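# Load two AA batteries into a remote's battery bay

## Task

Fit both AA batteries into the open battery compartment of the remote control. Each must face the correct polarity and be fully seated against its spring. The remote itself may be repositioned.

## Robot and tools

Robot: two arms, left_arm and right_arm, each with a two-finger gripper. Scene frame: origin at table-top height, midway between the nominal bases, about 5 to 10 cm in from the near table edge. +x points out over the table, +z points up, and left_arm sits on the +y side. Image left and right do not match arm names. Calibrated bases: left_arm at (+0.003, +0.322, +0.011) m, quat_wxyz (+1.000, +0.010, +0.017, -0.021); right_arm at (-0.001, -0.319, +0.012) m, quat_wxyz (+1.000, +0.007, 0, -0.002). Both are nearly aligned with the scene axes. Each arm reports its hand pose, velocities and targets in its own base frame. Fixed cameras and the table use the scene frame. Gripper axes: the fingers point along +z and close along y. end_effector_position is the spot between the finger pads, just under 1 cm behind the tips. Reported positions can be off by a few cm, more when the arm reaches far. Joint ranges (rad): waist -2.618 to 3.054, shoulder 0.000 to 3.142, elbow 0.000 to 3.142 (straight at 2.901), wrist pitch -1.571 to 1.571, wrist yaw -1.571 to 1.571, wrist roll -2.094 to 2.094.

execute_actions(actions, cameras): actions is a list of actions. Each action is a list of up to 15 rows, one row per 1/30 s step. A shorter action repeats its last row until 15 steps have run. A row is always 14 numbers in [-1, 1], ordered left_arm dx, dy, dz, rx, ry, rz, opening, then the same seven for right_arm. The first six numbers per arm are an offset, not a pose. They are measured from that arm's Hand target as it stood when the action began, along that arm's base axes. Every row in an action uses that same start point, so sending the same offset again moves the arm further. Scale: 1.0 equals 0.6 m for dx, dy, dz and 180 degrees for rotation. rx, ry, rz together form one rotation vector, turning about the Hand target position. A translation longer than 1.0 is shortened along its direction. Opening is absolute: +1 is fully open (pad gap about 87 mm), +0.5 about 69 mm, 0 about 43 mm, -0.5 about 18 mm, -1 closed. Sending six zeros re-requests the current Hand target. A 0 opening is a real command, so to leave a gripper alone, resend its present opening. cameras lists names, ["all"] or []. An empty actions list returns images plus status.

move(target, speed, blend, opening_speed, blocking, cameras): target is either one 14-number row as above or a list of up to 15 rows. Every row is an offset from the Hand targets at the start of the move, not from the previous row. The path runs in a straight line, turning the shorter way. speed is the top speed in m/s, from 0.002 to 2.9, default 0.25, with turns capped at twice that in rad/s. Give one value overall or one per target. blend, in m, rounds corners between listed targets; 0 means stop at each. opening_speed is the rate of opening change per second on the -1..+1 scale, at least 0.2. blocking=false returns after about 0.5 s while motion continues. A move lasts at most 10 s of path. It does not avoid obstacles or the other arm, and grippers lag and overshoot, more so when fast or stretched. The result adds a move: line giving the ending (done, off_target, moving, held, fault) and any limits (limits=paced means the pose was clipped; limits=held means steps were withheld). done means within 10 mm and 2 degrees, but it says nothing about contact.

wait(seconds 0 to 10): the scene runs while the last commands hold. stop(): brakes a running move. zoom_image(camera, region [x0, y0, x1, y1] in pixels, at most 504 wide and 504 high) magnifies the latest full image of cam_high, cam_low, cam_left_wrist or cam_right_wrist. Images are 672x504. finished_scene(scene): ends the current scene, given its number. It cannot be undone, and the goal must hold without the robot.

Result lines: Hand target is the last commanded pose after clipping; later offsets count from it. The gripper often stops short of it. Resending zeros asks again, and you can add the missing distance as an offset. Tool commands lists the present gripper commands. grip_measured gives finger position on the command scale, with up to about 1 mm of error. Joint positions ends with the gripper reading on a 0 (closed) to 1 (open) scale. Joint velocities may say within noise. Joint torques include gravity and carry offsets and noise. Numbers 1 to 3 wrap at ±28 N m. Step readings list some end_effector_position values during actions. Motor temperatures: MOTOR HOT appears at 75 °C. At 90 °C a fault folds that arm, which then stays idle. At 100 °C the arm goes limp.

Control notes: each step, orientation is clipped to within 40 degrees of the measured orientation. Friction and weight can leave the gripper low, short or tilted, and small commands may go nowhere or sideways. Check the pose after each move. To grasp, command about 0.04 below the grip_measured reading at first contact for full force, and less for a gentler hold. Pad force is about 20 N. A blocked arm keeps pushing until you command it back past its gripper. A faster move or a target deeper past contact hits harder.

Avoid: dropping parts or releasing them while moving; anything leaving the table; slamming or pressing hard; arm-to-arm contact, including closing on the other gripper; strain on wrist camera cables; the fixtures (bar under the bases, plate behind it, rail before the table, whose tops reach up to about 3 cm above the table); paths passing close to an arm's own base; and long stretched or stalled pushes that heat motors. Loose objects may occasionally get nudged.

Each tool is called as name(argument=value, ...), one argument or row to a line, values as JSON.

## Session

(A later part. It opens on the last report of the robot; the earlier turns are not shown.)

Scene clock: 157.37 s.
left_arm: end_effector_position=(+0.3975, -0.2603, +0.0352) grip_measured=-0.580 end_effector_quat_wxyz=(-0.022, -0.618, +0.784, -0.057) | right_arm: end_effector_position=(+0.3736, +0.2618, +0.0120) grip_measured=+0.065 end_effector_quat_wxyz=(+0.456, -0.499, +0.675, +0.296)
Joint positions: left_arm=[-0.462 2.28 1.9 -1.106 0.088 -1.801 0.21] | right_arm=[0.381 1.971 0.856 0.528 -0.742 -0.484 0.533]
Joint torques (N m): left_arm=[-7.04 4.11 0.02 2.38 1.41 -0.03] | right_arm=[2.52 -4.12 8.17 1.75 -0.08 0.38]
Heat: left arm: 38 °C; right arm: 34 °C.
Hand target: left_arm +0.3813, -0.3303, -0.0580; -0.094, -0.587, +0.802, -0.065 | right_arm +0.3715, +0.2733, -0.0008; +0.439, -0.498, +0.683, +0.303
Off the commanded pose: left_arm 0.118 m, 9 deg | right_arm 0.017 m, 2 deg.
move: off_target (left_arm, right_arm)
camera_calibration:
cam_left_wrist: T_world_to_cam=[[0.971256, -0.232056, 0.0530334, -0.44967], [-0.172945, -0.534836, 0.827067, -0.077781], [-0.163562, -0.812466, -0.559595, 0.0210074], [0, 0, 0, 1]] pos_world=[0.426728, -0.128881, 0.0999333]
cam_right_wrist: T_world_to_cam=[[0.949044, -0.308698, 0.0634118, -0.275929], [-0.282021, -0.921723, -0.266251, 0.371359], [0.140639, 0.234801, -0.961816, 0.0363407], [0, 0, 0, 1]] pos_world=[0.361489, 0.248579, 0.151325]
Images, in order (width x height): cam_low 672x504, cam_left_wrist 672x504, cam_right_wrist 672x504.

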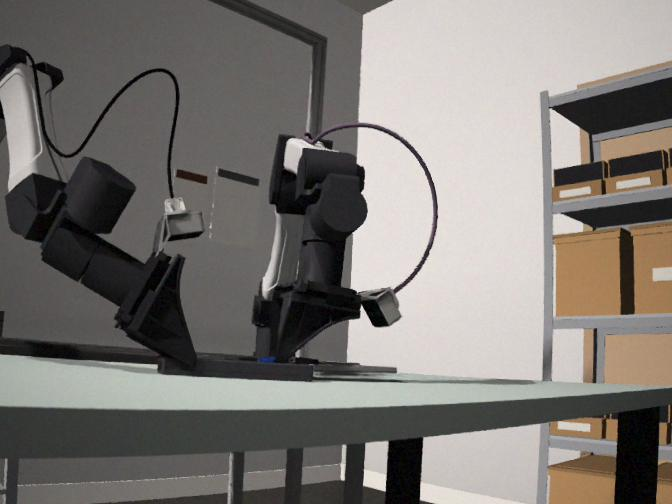

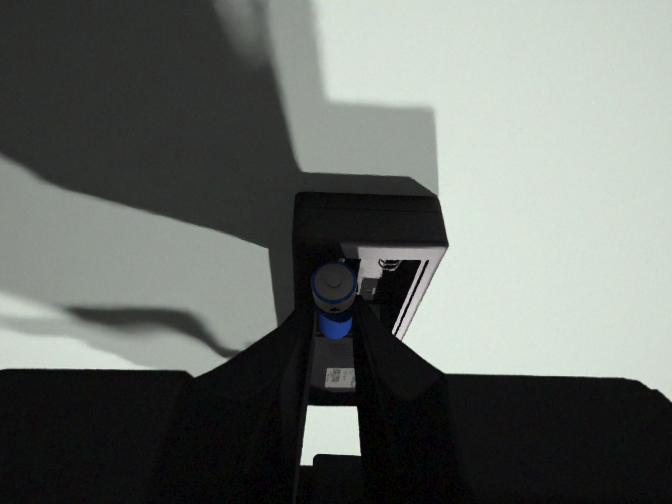

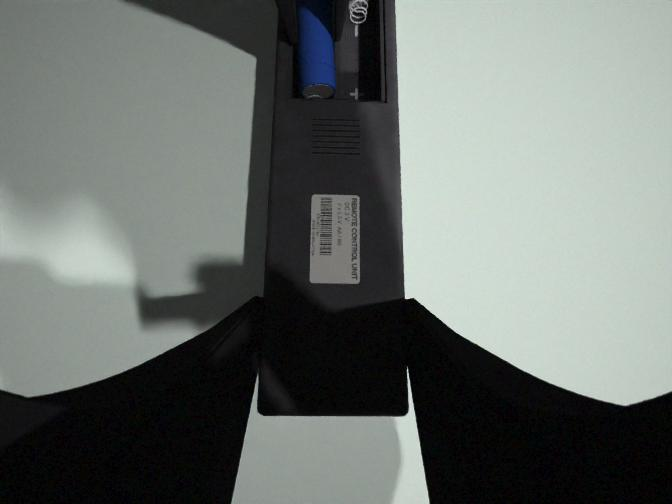

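move(
  target=[0.002,-0.008,-0.01,-0.02,0.0065,0,-0.66,0,0,0,0,0,0,0.0],
  speed=0.05,
  cameras=["cam_left_wrist","cam_right_wrist","cam_low"],
)

zoom_image(
  camera="cam_left_wrist",
  region=[280, 180, 440, 390],
)

zoom_image(
  camera="cam_low",
  region=[210, 310, 350, 400],
)

zoom_image(
  camera="cam_right_wrist",
  region=[270, 0, 420, 120],
)

Scene clock: 159.20 s.
left_arm: end_effector_position=(+0.3978, -0.2603, +0.0349) grip_measured=-0.580 end_effector_quat_wxyz=(-0.058, -0.621, +0.778, -0.079) | right_arm: end_effector_position=(+0.3736, +0.2617, +0.0119) grip_measured=+0.065 end_effector_quat_wxyz=(+0.455, -0.499, +0.675, +0.296)
Joint positions: left_arm=[-0.43 2.275 1.868 -1.073 0.175 -1.786 0.21] | right_arm=[0.381 1.971 0.856 0.527 -0.741 -0.484 0.533]
Joint torques (N m): left_arm=[-8.16 5.18 -0.53 2.56 1.23 -0.08] | right_arm=[2.54 -3.97 8.05 1.75 -0.09 0.4]
Heat: left arm: 37 °C; right arm: 34 °C.
Hand target: left_arm +0.3825, -0.3350, -0.0640; -0.120, -0.584, +0.798, -0.084 | right_arm +0.3715, +0.2733, -0.0008; +0.439, -0.499, +0.683, +0.303
Off the commanded pose: left_arm 0.125 m, 9 deg | right_arm 0.017 m, 2 deg.
move: off_target (left_arm, right_arm)
camera_calibration:
cam_left_wrist: T_world_to_cam=[[0.974884, -0.218718, 0.0419898, -0.447503], [-0.142572, -0.468049, 0.872126, -0.0737095], [-0.171096, -0.856208, -0.487476, 0.00998929], [0, 0, 0, 1]] pos_world=[0.427464, -0.123824, 0.0879441]
cam_right_wrist: T_world_to_cam=[[0.948977, -0.308992, 0.0629824, -0.275759], [-0.282497, -0.921753, -0.265643, 0.371417], [0.140136, 0.234297, -0.962012, 0.0365817], [0, 0, 0, 1]] pos_world=[0.361487, 0.248577, 0.151224]
Images, in order (width x height): cam_low 672x504, cam_left_wrist 672x504, cam_right_wrist 672x504.

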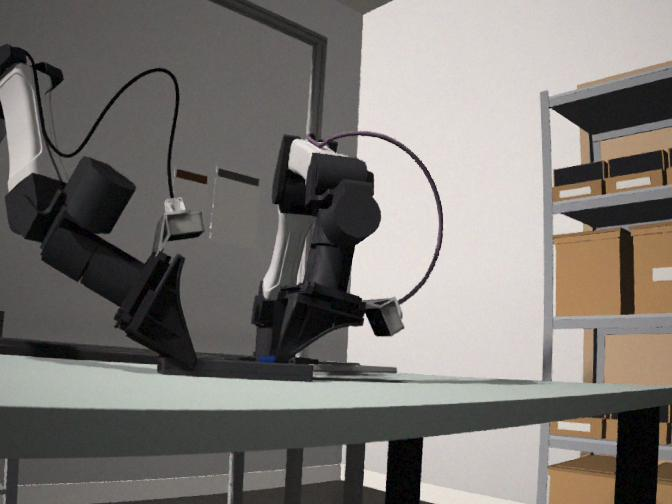

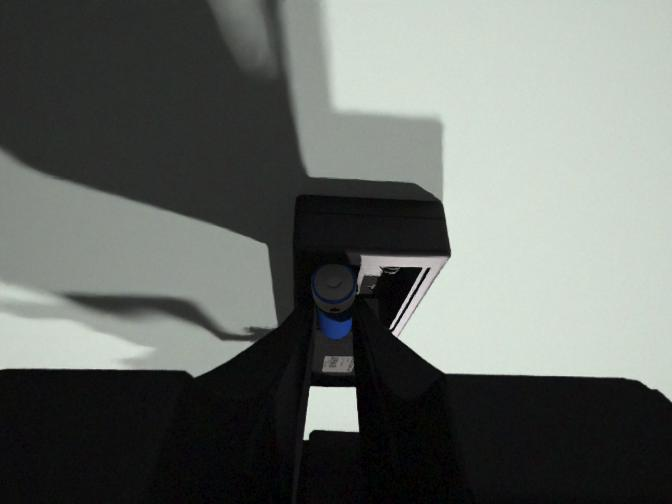

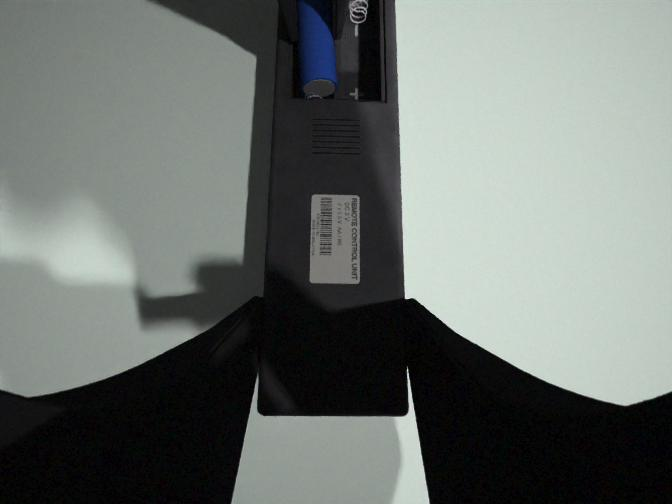

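Scaled by 2.400 from the camera's 672x504 image, which has a finer 960x720 frame.

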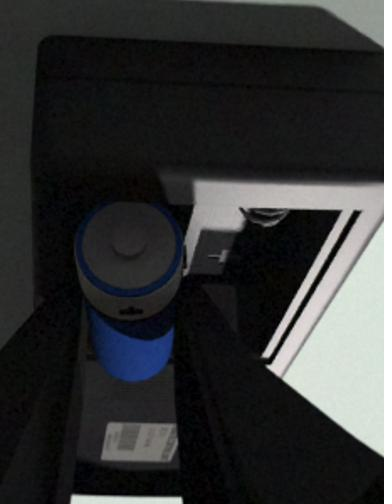

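Scaled by 3.600 from the camera's 672x504 image, which has a finer 960x720 frame.

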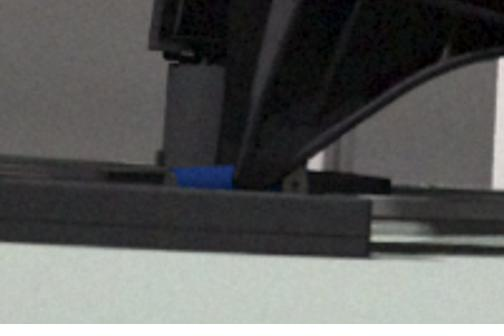

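Scaled by 3.360 from the camera's 672x504 image, which has a finer 960x720 frame.

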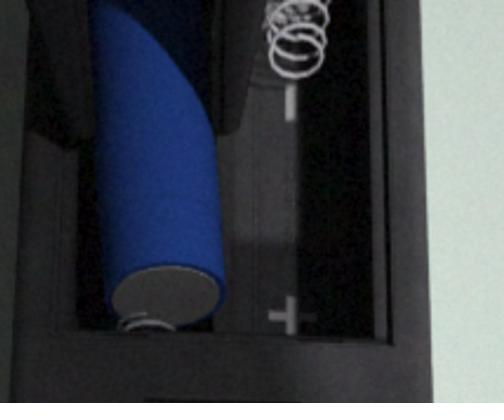

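move(
  target=[0.0225,0.115,0.03,0.06,-0.0195,0,-0.66,-0.002,-0.006,0,0,0,0,0.0],
  speed=0.1,
  cameras=["cam_left_wrist","cam_right_wrist","cam_low"],
)

zoom_image(
  camera="cam_left_wrist",
  region=[280, 180, 440, 390],
)

zoom_image(
  camera="cam_low",
  region=[210, 310, 350, 400],
)

zoom_image(
  camera="cam_right_wrist",
  region=[270, 0, 420, 120],
)

Scene clock: 162.67 s.
left_arm: end_effector_position=(+0.3993, -0.2574, +0.0357) grip_measured=-0.580 end_effector_quat_wxyz=(-0.051, -0.599, +0.795, -0.080) | right_arm: end_effector_position=(+0.3737, +0.2616, +0.0119) grip_measured=+0.065 end_effector_quat_wxyz=(+0.455, -0.499, +0.675, +0.296)
Joint positions: left_arm=[-0.426 2.282 1.886 -1.083 0.165 -1.724 0.21] | right_arm=[0.38 1.971 0.856 0.527 -0.741 -0.484 0.533]
Joint torques (N m): left_arm=[-3.32 0.35 1.11 1.58 -0.86 0.05] | right_arm=[1.89 -4.55 7.32 1.76 -0.14 0.33]
Heat: left arm: 36 °C; right arm: 34 °C.
Hand target: left_arm +0.3960, -0.2661, -0.0459; -0.040, -0.590, +0.806, -0.026 | right_arm +0.3703, +0.2697, -0.0008; +0.439, -0.499, +0.683, +0.303
Off the commanded pose: left_arm 0.082 m, 6 deg | right_arm 0.015 m, 2 deg.
move: off_target (left_arm, right_arm)
camera_calibration:
cam_left_wrist: T_world_to_cam=[[0.960336, -0.273015, 0.05673, -0.457063], [-0.183655, -0.466186, 0.865414, -0.0556697], [-0.209824, -0.841507, -0.497835, 0.0326632], [0, 0, 0, 1]] pos_world=[0.435564, -0.123251, 0.0903675]
cam_right_wrist: T_world_to_cam=[[0.948874, -0.309305, 0.0629881, -0.275802], [-0.282794, -0.92165, -0.265687, 0.37135], [0.140231, 0.234291, -0.961999, 0.0365793], [0, 0, 0, 1]] pos_world=[0.361587, 0.248377, 0.151224]
Images, in order (width x height): cam_low 672x504, cam_left_wrist 672x504, cam_right_wrist 672x504.

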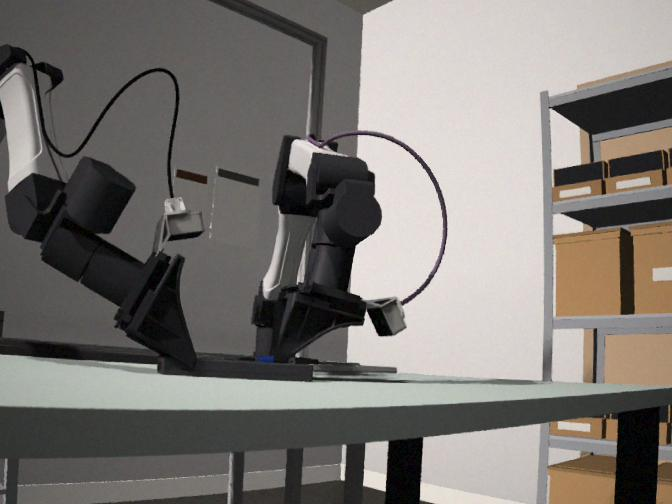

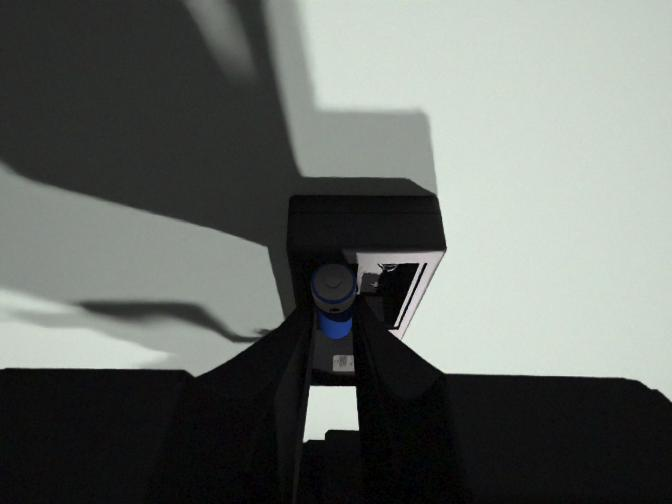

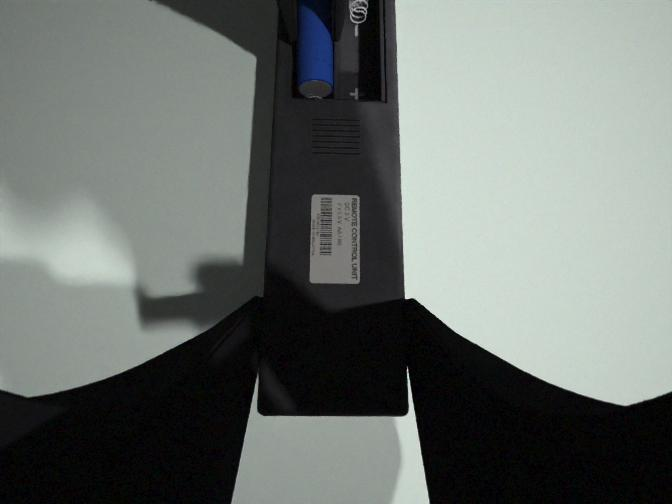

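Scaled by 2.400 from the camera's 672x504 image, which has a finer 960x720 frame.

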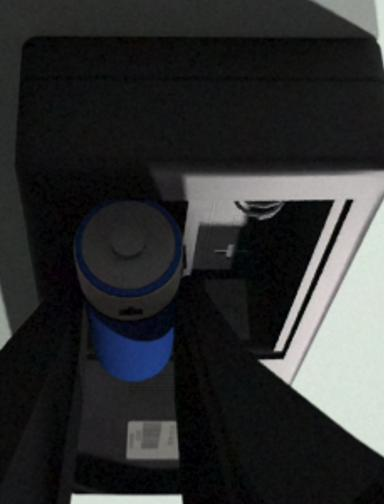

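Scaled by 3.600 from the camera's 672x504 image, which has a finer 960x720 frame.

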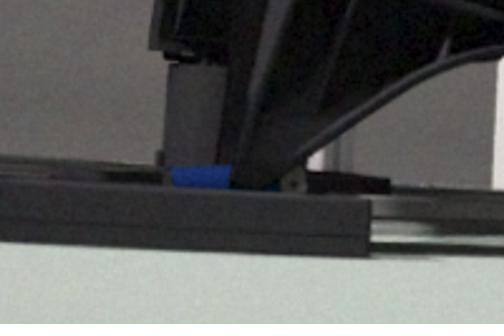

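Scaled by 3.360 from the camera's 672x504 image, which has a finer 960x720 frame.

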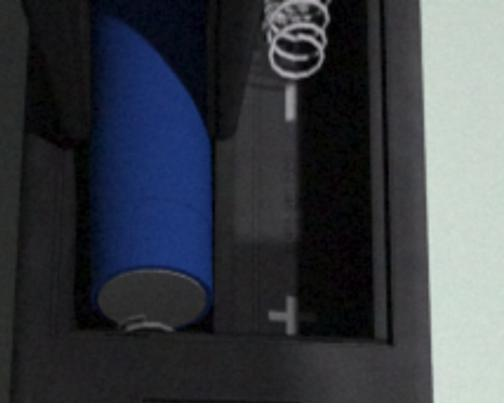

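move(
  target=[0.005,0.018,-0.03,0.06,-0.0195,0,-0.66,0,0,0,0,0,0,0.0],
  speed=0.1,
  cameras=["cam_left_wrist","cam_right_wrist","cam_low"],
)

zoom_image(
  camera="cam_left_wrist",
  region=[280, 180, 440, 390],
)

zoom_image(
  camera="cam_low",
  region=[210, 310, 350, 400],
)

zoom_image(
  camera="cam_right_wrist",
  region=[270, 0, 420, 120],
)

Scene clock: 164.93 s.
left_arm: end_effector_position=(+0.3990, -0.2575, +0.0349) grip_measured=-0.580 end_effector_quat_wxyz=(+0.026, -0.588, +0.807, -0.043) | right_arm: end_effector_position=(+0.3737, +0.2616, +0.0119) grip_measured=+0.065 end_effector_quat_wxyz=(+0.455, -0.499, +0.675, +0.296)
Joint positions: left_arm=[-0.49 2.273 1.905 -1.102 -0.009 -1.749 0.21] | right_arm=[0.38 1.971 0.856 0.527 -0.741 -0.484 0.533]
Joint torques (N m): left_arm=[-2.33 3.22 -0.05 1.53 -1.27 -0.18] | right_arm=[1.92 -4.56 7.41 1.77 -0.13 0.3]
Heat: left arm: 36 °C; right arm: 34 °C.
Hand target: left_arm +0.3991, -0.2553, -0.0639; +0.040, -0.590, +0.805, +0.032 | right_arm +0.3703, +0.2697, -0.0008; +0.439, -0.499, +0.683, +0.303
Off the commanded pose: left_arm 0.099 m, 9 deg | right_arm 0.015 m, 2 deg.
move: off_target (left_arm, right_arm)
camera_calibration:
cam_left_wrist: T_world_to_cam=[[0.947904, -0.30533, 0.0908374, -0.461301], [-0.261815, -0.584279, 0.76816, -0.050999], [-0.181468, -0.751925, -0.633781, 0.0486535], [0, 0, 0, 1]] pos_world=[0.432746, -0.134063, 0.111914]
cam_right_wrist: T_world_to_cam=[[0.948874, -0.309305, 0.0629881, -0.275802], [-0.282794, -0.92165, -0.265687, 0.37135], [0.140231, 0.234291, -0.961999, 0.0365793], [0, 0, 0, 1]] pos_world=[0.361587, 0.248377, 0.151224]
Images, in order (width x height): cam_low 672x504, cam_left_wrist 672x504, cam_right_wrist 672x504.

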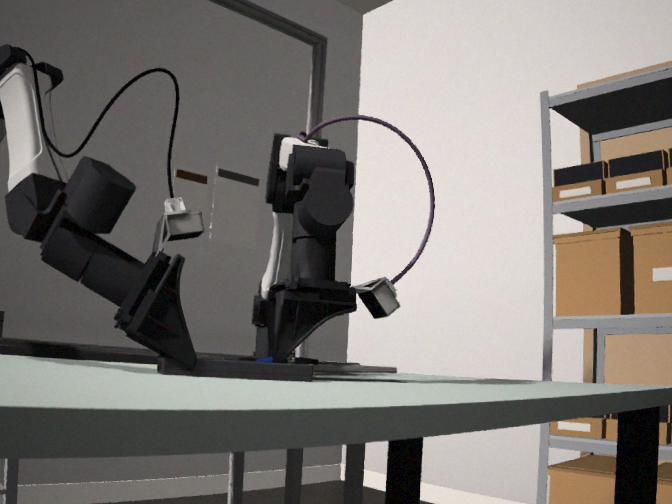

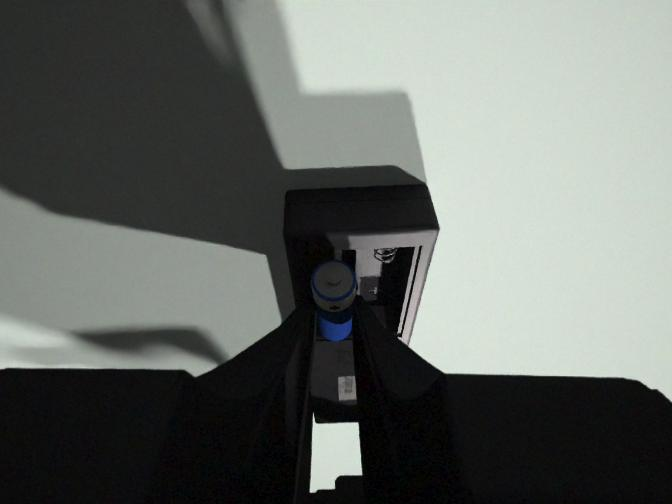

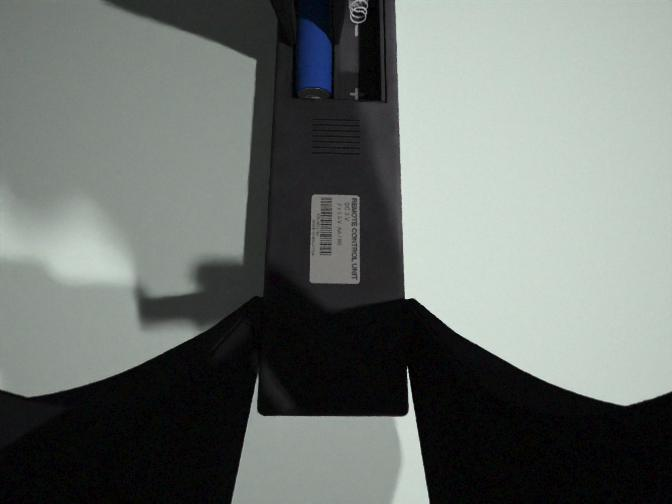

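Scaled by 2.400 from the camera's 672x504 image, which has a finer 960x720 frame.

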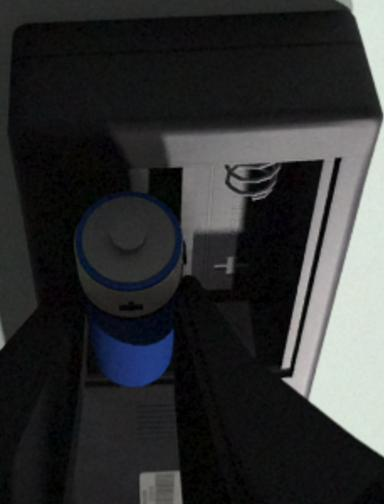

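Scaled by 3.600 from the camera's 672x504 image, which has a finer 960x720 frame.

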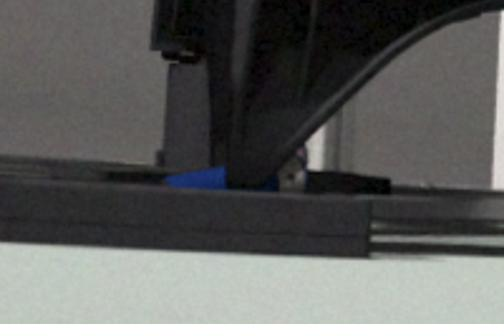

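Scaled by 3.360 from the camera's 672x504 image, which has a finer 960x720 frame.

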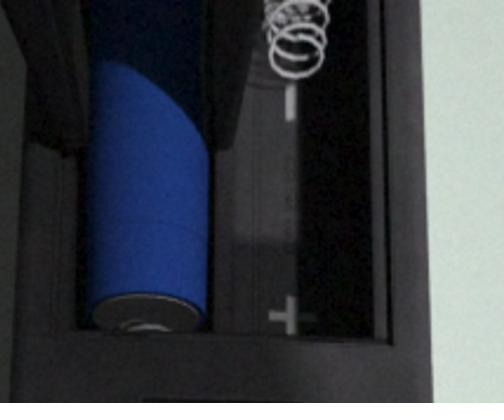

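move(
  target=[0.007,0.03,0,-0.045,0.0145,0,-0.66,0,0,0,0,0,0,0.0],
  speed=0.1,
  cameras=["cam_left_wrist","cam_right_wrist","cam_low"],
)

zoom_image(
  camera="cam_left_wrist",
  region=[280, 180, 440, 390],
)

zoom_image(
  camera="cam_low",
  region=[210, 310, 350, 400],
)

zoom_image(
  camera="cam_right_wrist",
  region=[270, 0, 420, 120],
)

Scene clock: 166.73 s.
left_arm: end_effector_position=(+0.3995, -0.2557, +0.0350) grip_measured=-0.580 end_effector_quat_wxyz=(-0.059, -0.586, +0.802, -0.097) | right_arm: end_effector_position=(+0.3737, +0.2616, +0.0119) grip_measured=+0.065 end_effector_quat_wxyz=(+0.455, -0.499, +0.675, +0.296)
Joint positions: left_arm=[-0.409 2.268 1.848 -1.041 0.201 -1.682 0.21] | right_arm=[0.38 1.971 0.856 0.527 -0.741 -0.484 0.533]
Joint torques (N m): left_arm=[-1.13 1.46 -0.32 1.54 -1.81 0.16] | right_arm=[1.95 -4.41 7.27 1.76 -0.14 0.31]
Heat: left arm: 35 °C; right arm: 34 °C.
Hand target: left_arm +0.4033, -0.2373, -0.0638; -0.020, -0.591, +0.806, -0.012 | right_arm +0.3703, +0.2697, -0.0008; +0.439, -0.499, +0.683, +0.303
Off the commanded pose: left_arm 0.101 m, 11 deg | right_arm 0.015 m, 2 deg.
move: off_target (left_arm, right_arm)
camera_calibration:
cam_left_wrist: T_world_to_cam=[[0.951739, -0.29702, 0.0772792, -0.460171], [-0.204722, -0.426803, 0.880868, -0.0363155], [-0.228652, -0.854177, -0.467011, 0.0371016], [0, 0, 0, 1]] pos_world=[0.439012, -0.120488, 0.0848777]
cam_right_wrist: T_world_to_cam=[[0.948874, -0.309305, 0.0629881, -0.275802], [-0.282794, -0.92165, -0.265687, 0.37135], [0.140231, 0.234291, -0.961999, 0.0365793], [0, 0, 0, 1]] pos_world=[0.361587, 0.248377, 0.151224]
Images, in order (width x height): cam_low 672x504, cam_left_wrist 672x504, cam_right_wrist 672x504.

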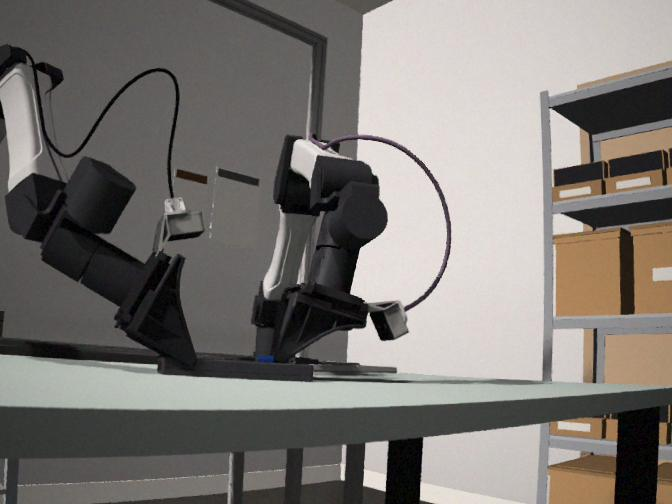

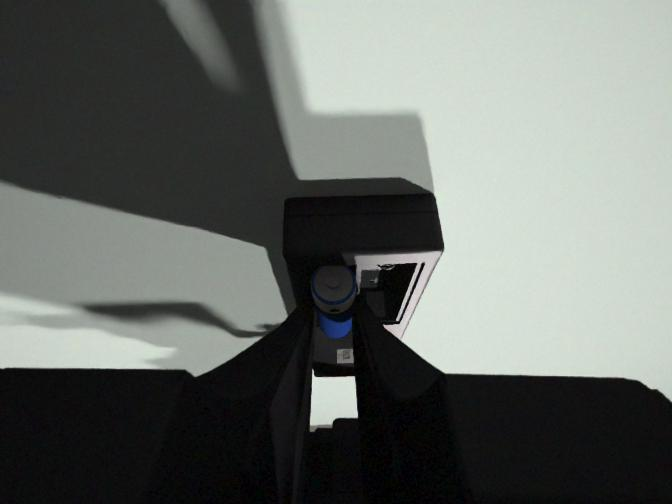

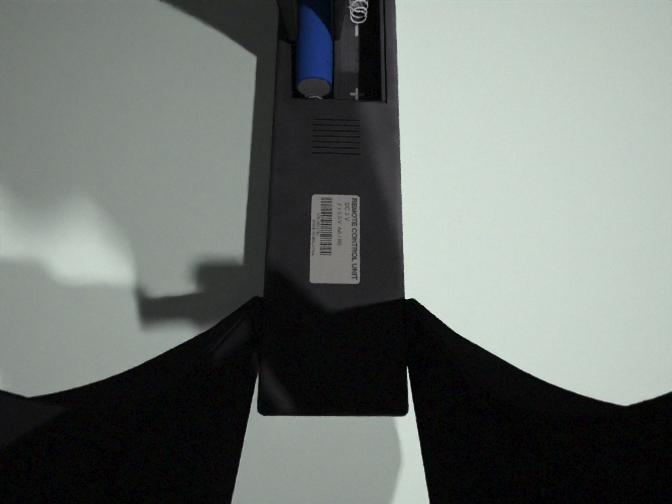

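Scaled by 2.400 from the camera's 672x504 image, which has a finer 960x720 frame.

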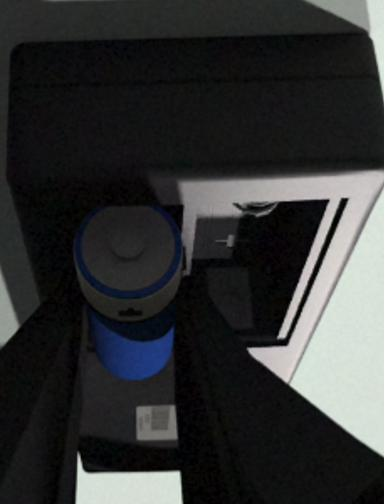

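Scaled by 3.600 from the camera's 672x504 image, which has a finer 960x720 frame.

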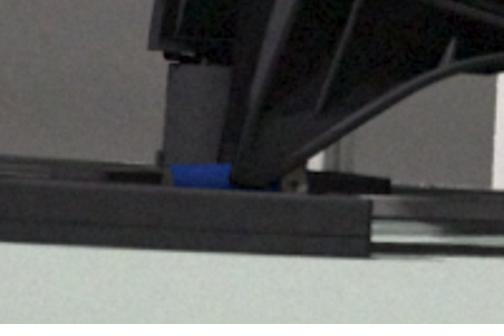

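Scaled by 3.360 from the camera's 672x504 image, which has a finer 960x720 frame.

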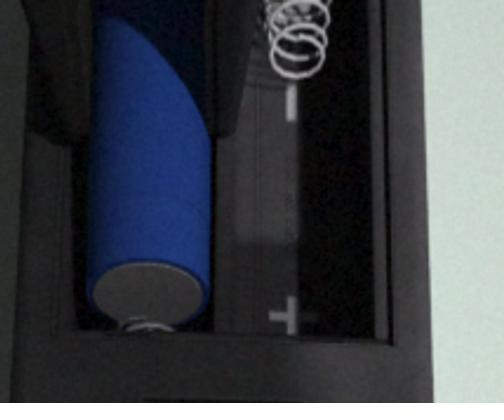

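move(
  target=[0,0,0,0,0,0,-0.5,0,0,0,0,0,0,0.0],
  opening_speed=0.6,
  cameras=["cam_left_wrist","cam_right_wrist","cam_low"],
)

zoom_image(
  camera="cam_left_wrist",
  region=[280, 180, 440, 390],
)

zoom_image(
  camera="cam_low",
  region=[210, 310, 350, 400],
)

zoom_image(
  camera="cam_right_wrist",
  region=[270, 0, 420, 120],
)

Scene clock: 167.93 s.
left_arm: end_effector_position=(+0.4010, -0.2562, +0.0352) grip_measured=-0.500 end_effector_quat_wxyz=(-0.058, -0.584, +0.804, -0.101) | right_arm: end_effector_position=(+0.3737, +0.2615, +0.0119) grip_measured=+0.065 end_effector_quat_wxyz=(+0.455, -0.499, +0.675, +0.296)
Joint positions: left_arm=[-0.409 2.268 1.848 -1.034 0.202 -1.677 0.25] | right_arm=[0.38 1.971 0.856 0.527 -0.741 -0.484 0.533]
Joint torques (N m): left_arm=[-1.11 1.5 -0.36 1.5 -1.8 0.12] | right_arm=[2.02 -4.53 7.36 1.74 -0.15 0.3]
Heat: left arm: 35 °C; right arm: 34 °C.
Hand target: left_arm +0.4032, -0.2373, -0.0638; -0.020, -0.591, +0.806, -0.012 | right_arm +0.3704, +0.2696, -0.0008; +0.439, -0.498, +0.683, +0.303
Off the commanded pose: left_arm 0.101 m, 11 deg | right_arm 0.015 m, 2 deg.
move: off_target (left_arm, right_arm)
camera_calibration:
cam_left_wrist: T_world_to_cam=[[0.949758, -0.301075, 0.0855189, -0.462289], [-0.213402, -0.423055, 0.880616, -0.0320048], [-0.228952, -0.854622, -0.46605, 0.0370218], [0, 0, 0, 1]] pos_world=[0.440709, -0.121084, 0.0849724]
cam_right_wrist: T_world_to_cam=[[0.948762, -0.309629, 0.063086, -0.275792], [-0.283117, -0.921614, -0.265465, 0.371452], [0.140337, 0.234003, -0.962054, 0.036607], [0, 0, 0, 1]] pos_world=[0.361688, 0.248376, 0.151224]
Images, in order (width x height): cam_low 672x504, cam_left_wrist 672x504, cam_right_wrist 672x504.

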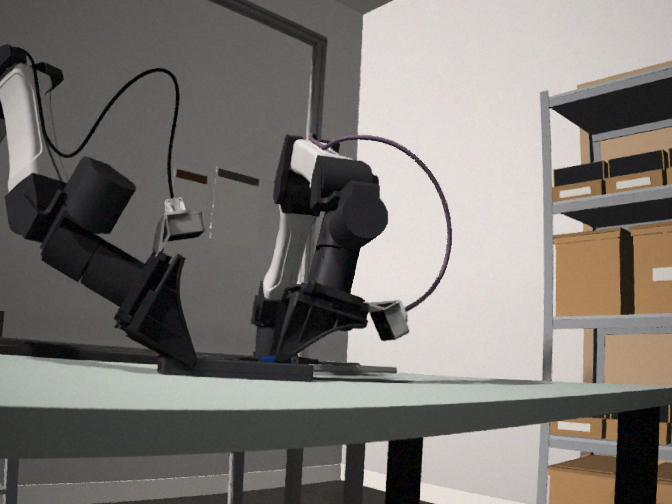

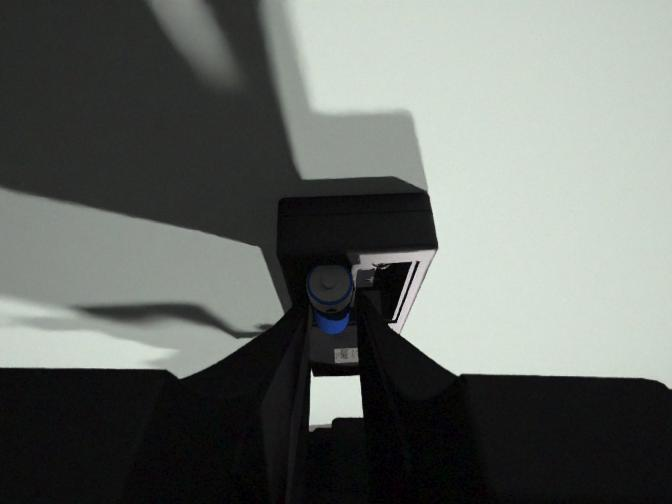

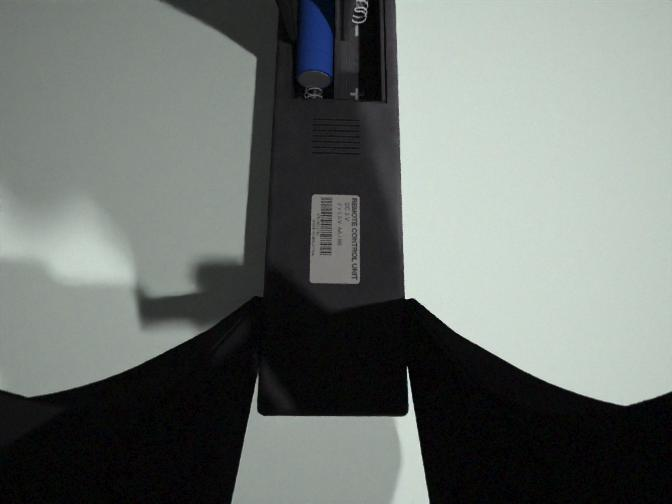

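Scaled by 2.400 from the camera's 672x504 image, which has a finer 960x720 frame.

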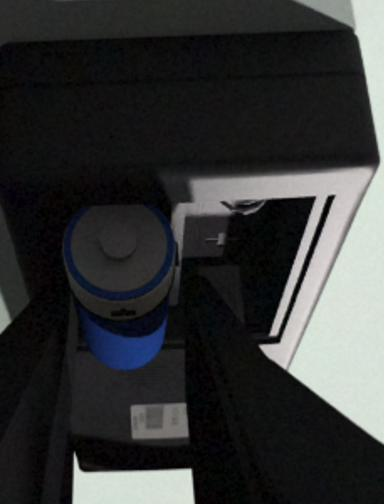

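Scaled by 3.600 from the camera's 672x504 image, which has a finer 960x720 frame.

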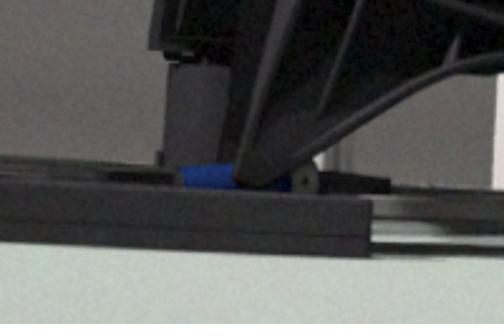

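Scaled by 3.360 from the camera's 672x504 image, which has a finer 960x720 frame.

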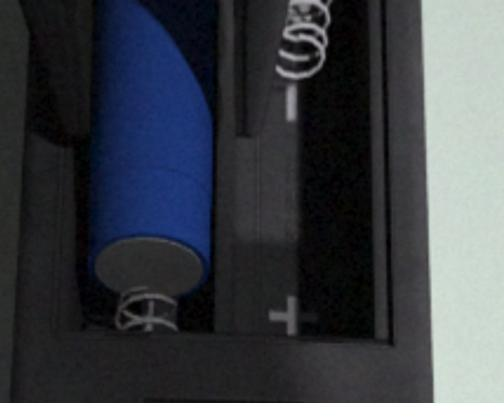

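move(
  target=[
    [-0.0037,-0.0315,0.165,-0.03,0.0,-0.02,-0.5,0,0,0,0,0,0,0.0],
    [-0.0037,-0.0315,0.23,0.06,-0.02,0.0,-0.5,0,0,0,0,0,0,0.0],
  ],
  blend=0.01,
  speed=0.12,
  cameras=["cam_left_wrist","cam_right_wrist","cam_low"],
)

zoom_image(
  camera="cam_left_wrist",
  region=[260, 130, 460, 390],
)

zoom_image(
  camera="cam_low",
  region=[210, 310, 350, 400],
)

zoom_image(
  camera="cam_right_wrist",
  region=[270, 0, 420, 120],
)

Scene clock: 171.47 s.
left_arm: end_effector_position=(+0.4005, -0.2569, +0.0723) grip_measured=-0.500 end_effector_quat_wxyz=(+0.057, -0.585, +0.808, +0.039) | right_arm: end_effector_position=(+0.3737, +0.2661, +0.0121) grip_measured=+0.065 end_effector_quat_wxyz=(+0.457, -0.501, +0.672, +0.298)
Joint positions: left_arm=[-0.535 2.463 2.408 -1.544 -0.135 -1.791 0.25] | right_arm=[0.39 1.979 0.861 0.537 -0.739 -0.479 0.533]
Joint torques (N m): left_arm=[-0.28 -11.82 9.39 -0.05 -0.35 -0.09] | right_arm=[0.98 -5.22 6.87 1.68 -0.19 0.26]
Heat: left arm: 35 °C; right arm: 34 °C.
Hand target: left_arm +0.4010, -0.2562, +0.0740; +0.061, -0.590, +0.804, +0.046 | right_arm +0.3704, +0.2696, -0.0009; +0.439, -0.498, +0.684, +0.303
Off the commanded pose: left_arm 0.002 m, 1 deg | right_arm 0.014 m, 3 deg.
move: off_target (right_arm)
camera_calibration:
cam_left_wrist: T_world_to_cam=[[0.950406, -0.310935, -0.00698448, -0.461296], [-0.226515, -0.707407, 0.669526, -0.117585], [-0.21312, -0.634739, -0.742755, 0.123747], [0, 0, 0, 1]] pos_world=[0.438156, -0.148067, 0.167418]
cam_right_wrist: T_world_to_cam=[[0.950353, -0.304055, 0.0661763, -0.276538], [-0.276325, -0.922408, -0.269828, 0.373447], [0.143084, 0.238146, -0.960632, 0.0335843], [0, 0, 0, 1]] pos_world=[0.361196, 0.252389, 0.151329]
Images, in order (width x height): cam_low 672x504, cam_left_wrist 672x504, cam_right_wrist 672x504.

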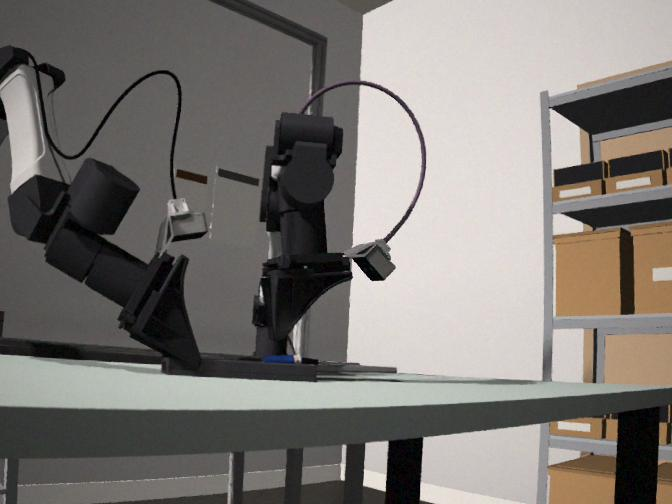

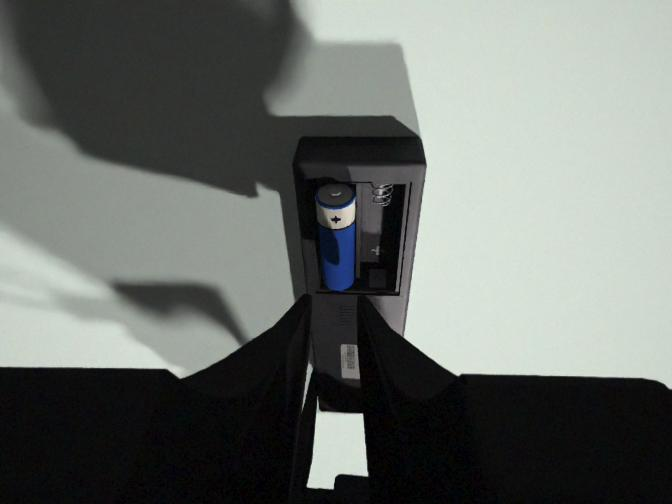

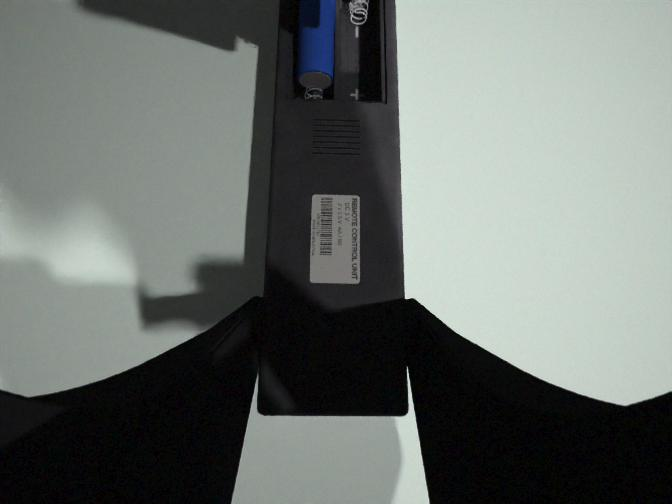

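Scaled by 1.938 from the camera's 672x504 image, which has a finer 960x720 frame.

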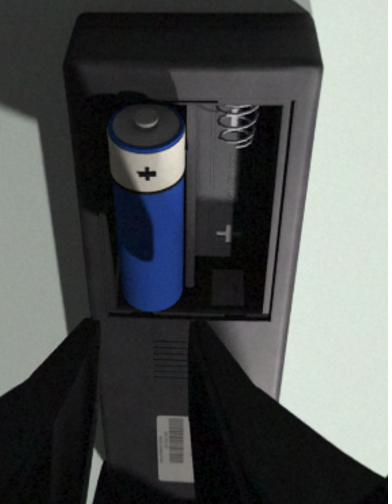

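Scaled by 3.600 from the camera's 672x504 image, which has a finer 960x720 frame.

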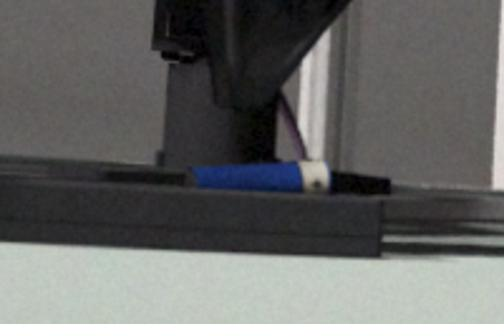

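Scaled by 3.360 from the camera's 672x504 image, which has a finer 960x720 frame.

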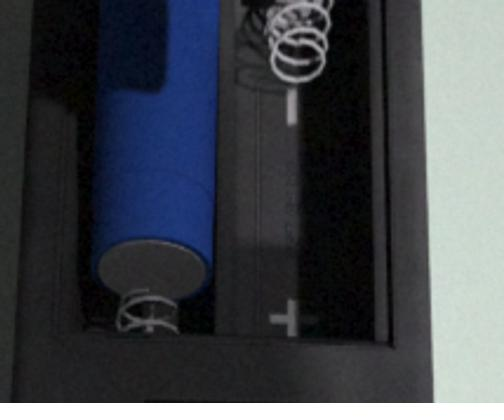

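move(
  target=[
    [0.0125,0.030,0,-0.04,0.013,0,-0.78,0,0,0,0,0,0,0.0],
    [0.0125,0.030,-0.045,-0.04,0.013,0.0,-0.78,0,0,0,0,0,0,0.0],
  ],
  speed=0.12,
  cameras=["cam_left_wrist","cam_low"],
)

zoom_image(
  camera="cam_left_wrist",
  region=[260, 130, 460, 390],
)

zoom_image(
  camera="cam_low",
  region=[210, 310, 350, 400],
)

Scene clock: 173.97 s.
left_arm: end_effector_position=(+0.4056, -0.2391, +0.0494) grip_measured=-0.780 end_effector_quat_wxyz=(-0.002, -0.593, +0.805, +0.013) | right_arm: end_effector_position=(+0.3737, +0.2661, +0.0121) grip_measured=+0.065 end_effector_quat_wxyz=(+0.457, -0.501, +0.672, +0.298)
Joint positions: left_arm=[-0.448 2.414 2.215 -1.396 -0.008 -1.719 0.11] | right_arm=[0.39 1.979 0.861 0.537 -0.739 -0.479 0.533]
Joint torques (N m): left_arm=[-0.06 -14.15 3.62 0.63 -0.28 0.12] | right_arm=[0.94 -5.15 6.94 1.67 -0.15 0.26]
Heat: left arm: 36 °C; right arm: 34 °C.
Hand target: left_arm +0.4085, -0.2383, +0.0471; +0.007, -0.591, +0.806, +0.007 | right_arm +0.3704, +0.2696, -0.0009; +0.439, -0.498, +0.684, +0.303
Off the commanded pose: left_arm 0.004 m, 1 deg | right_arm 0.014 m, 3 deg.
move: off_target (right_arm)
camera_calibration:
cam_left_wrist: T_world_to_cam=[[0.954568, -0.296159, -0.033019, -0.45766], [-0.169483, -0.630701, 0.757293, -0.0976092], [-0.245104, -0.717291, -0.652241, 0.107923], [0, 0, 0, 1]] pos_world=[0.446776, -0.11969, 0.129199]
Images, in order (width x height): cam_low 672x504, cam_left_wrist 672x504.

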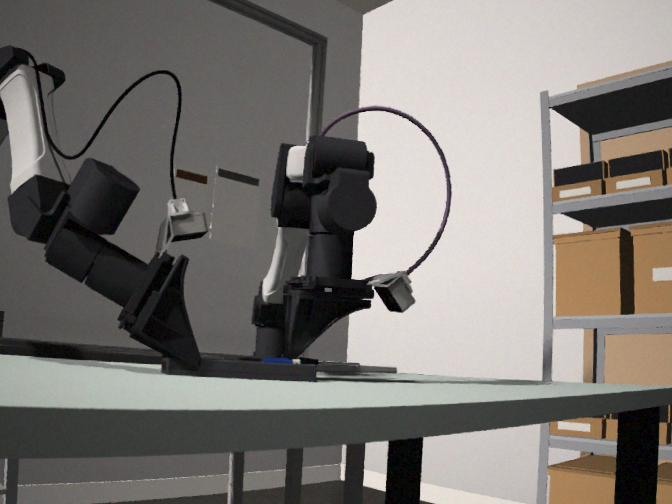

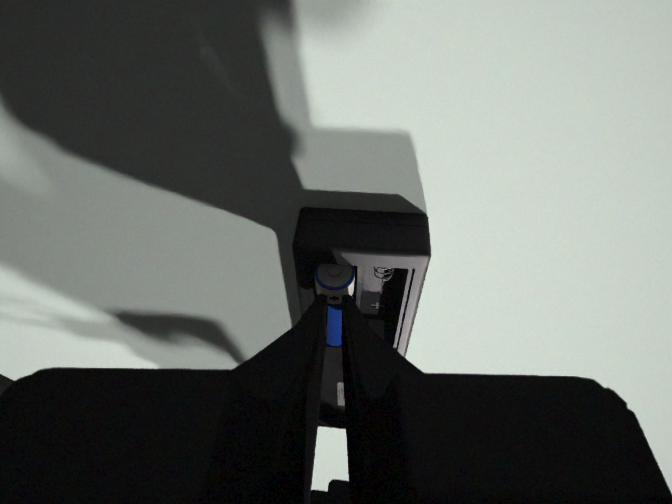

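Scaled by 1.938 from the camera's 672x504 image, which has a finer 960x720 frame.

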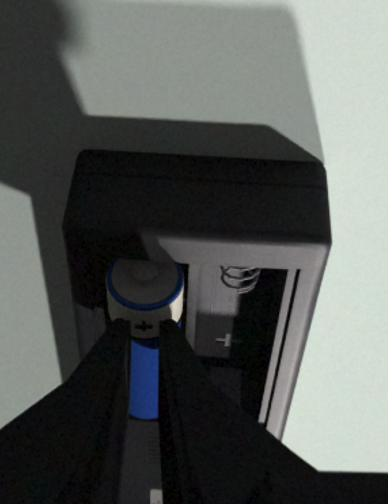

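Scaled by 3.600 from the camera's 672x504 image, which has a finer 960x720 frame.

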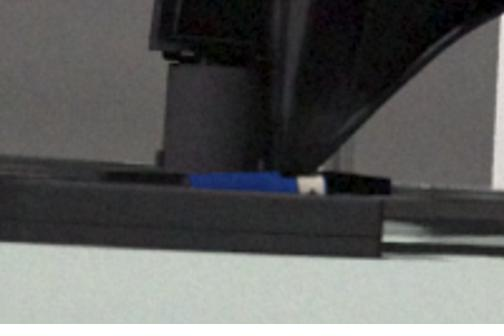

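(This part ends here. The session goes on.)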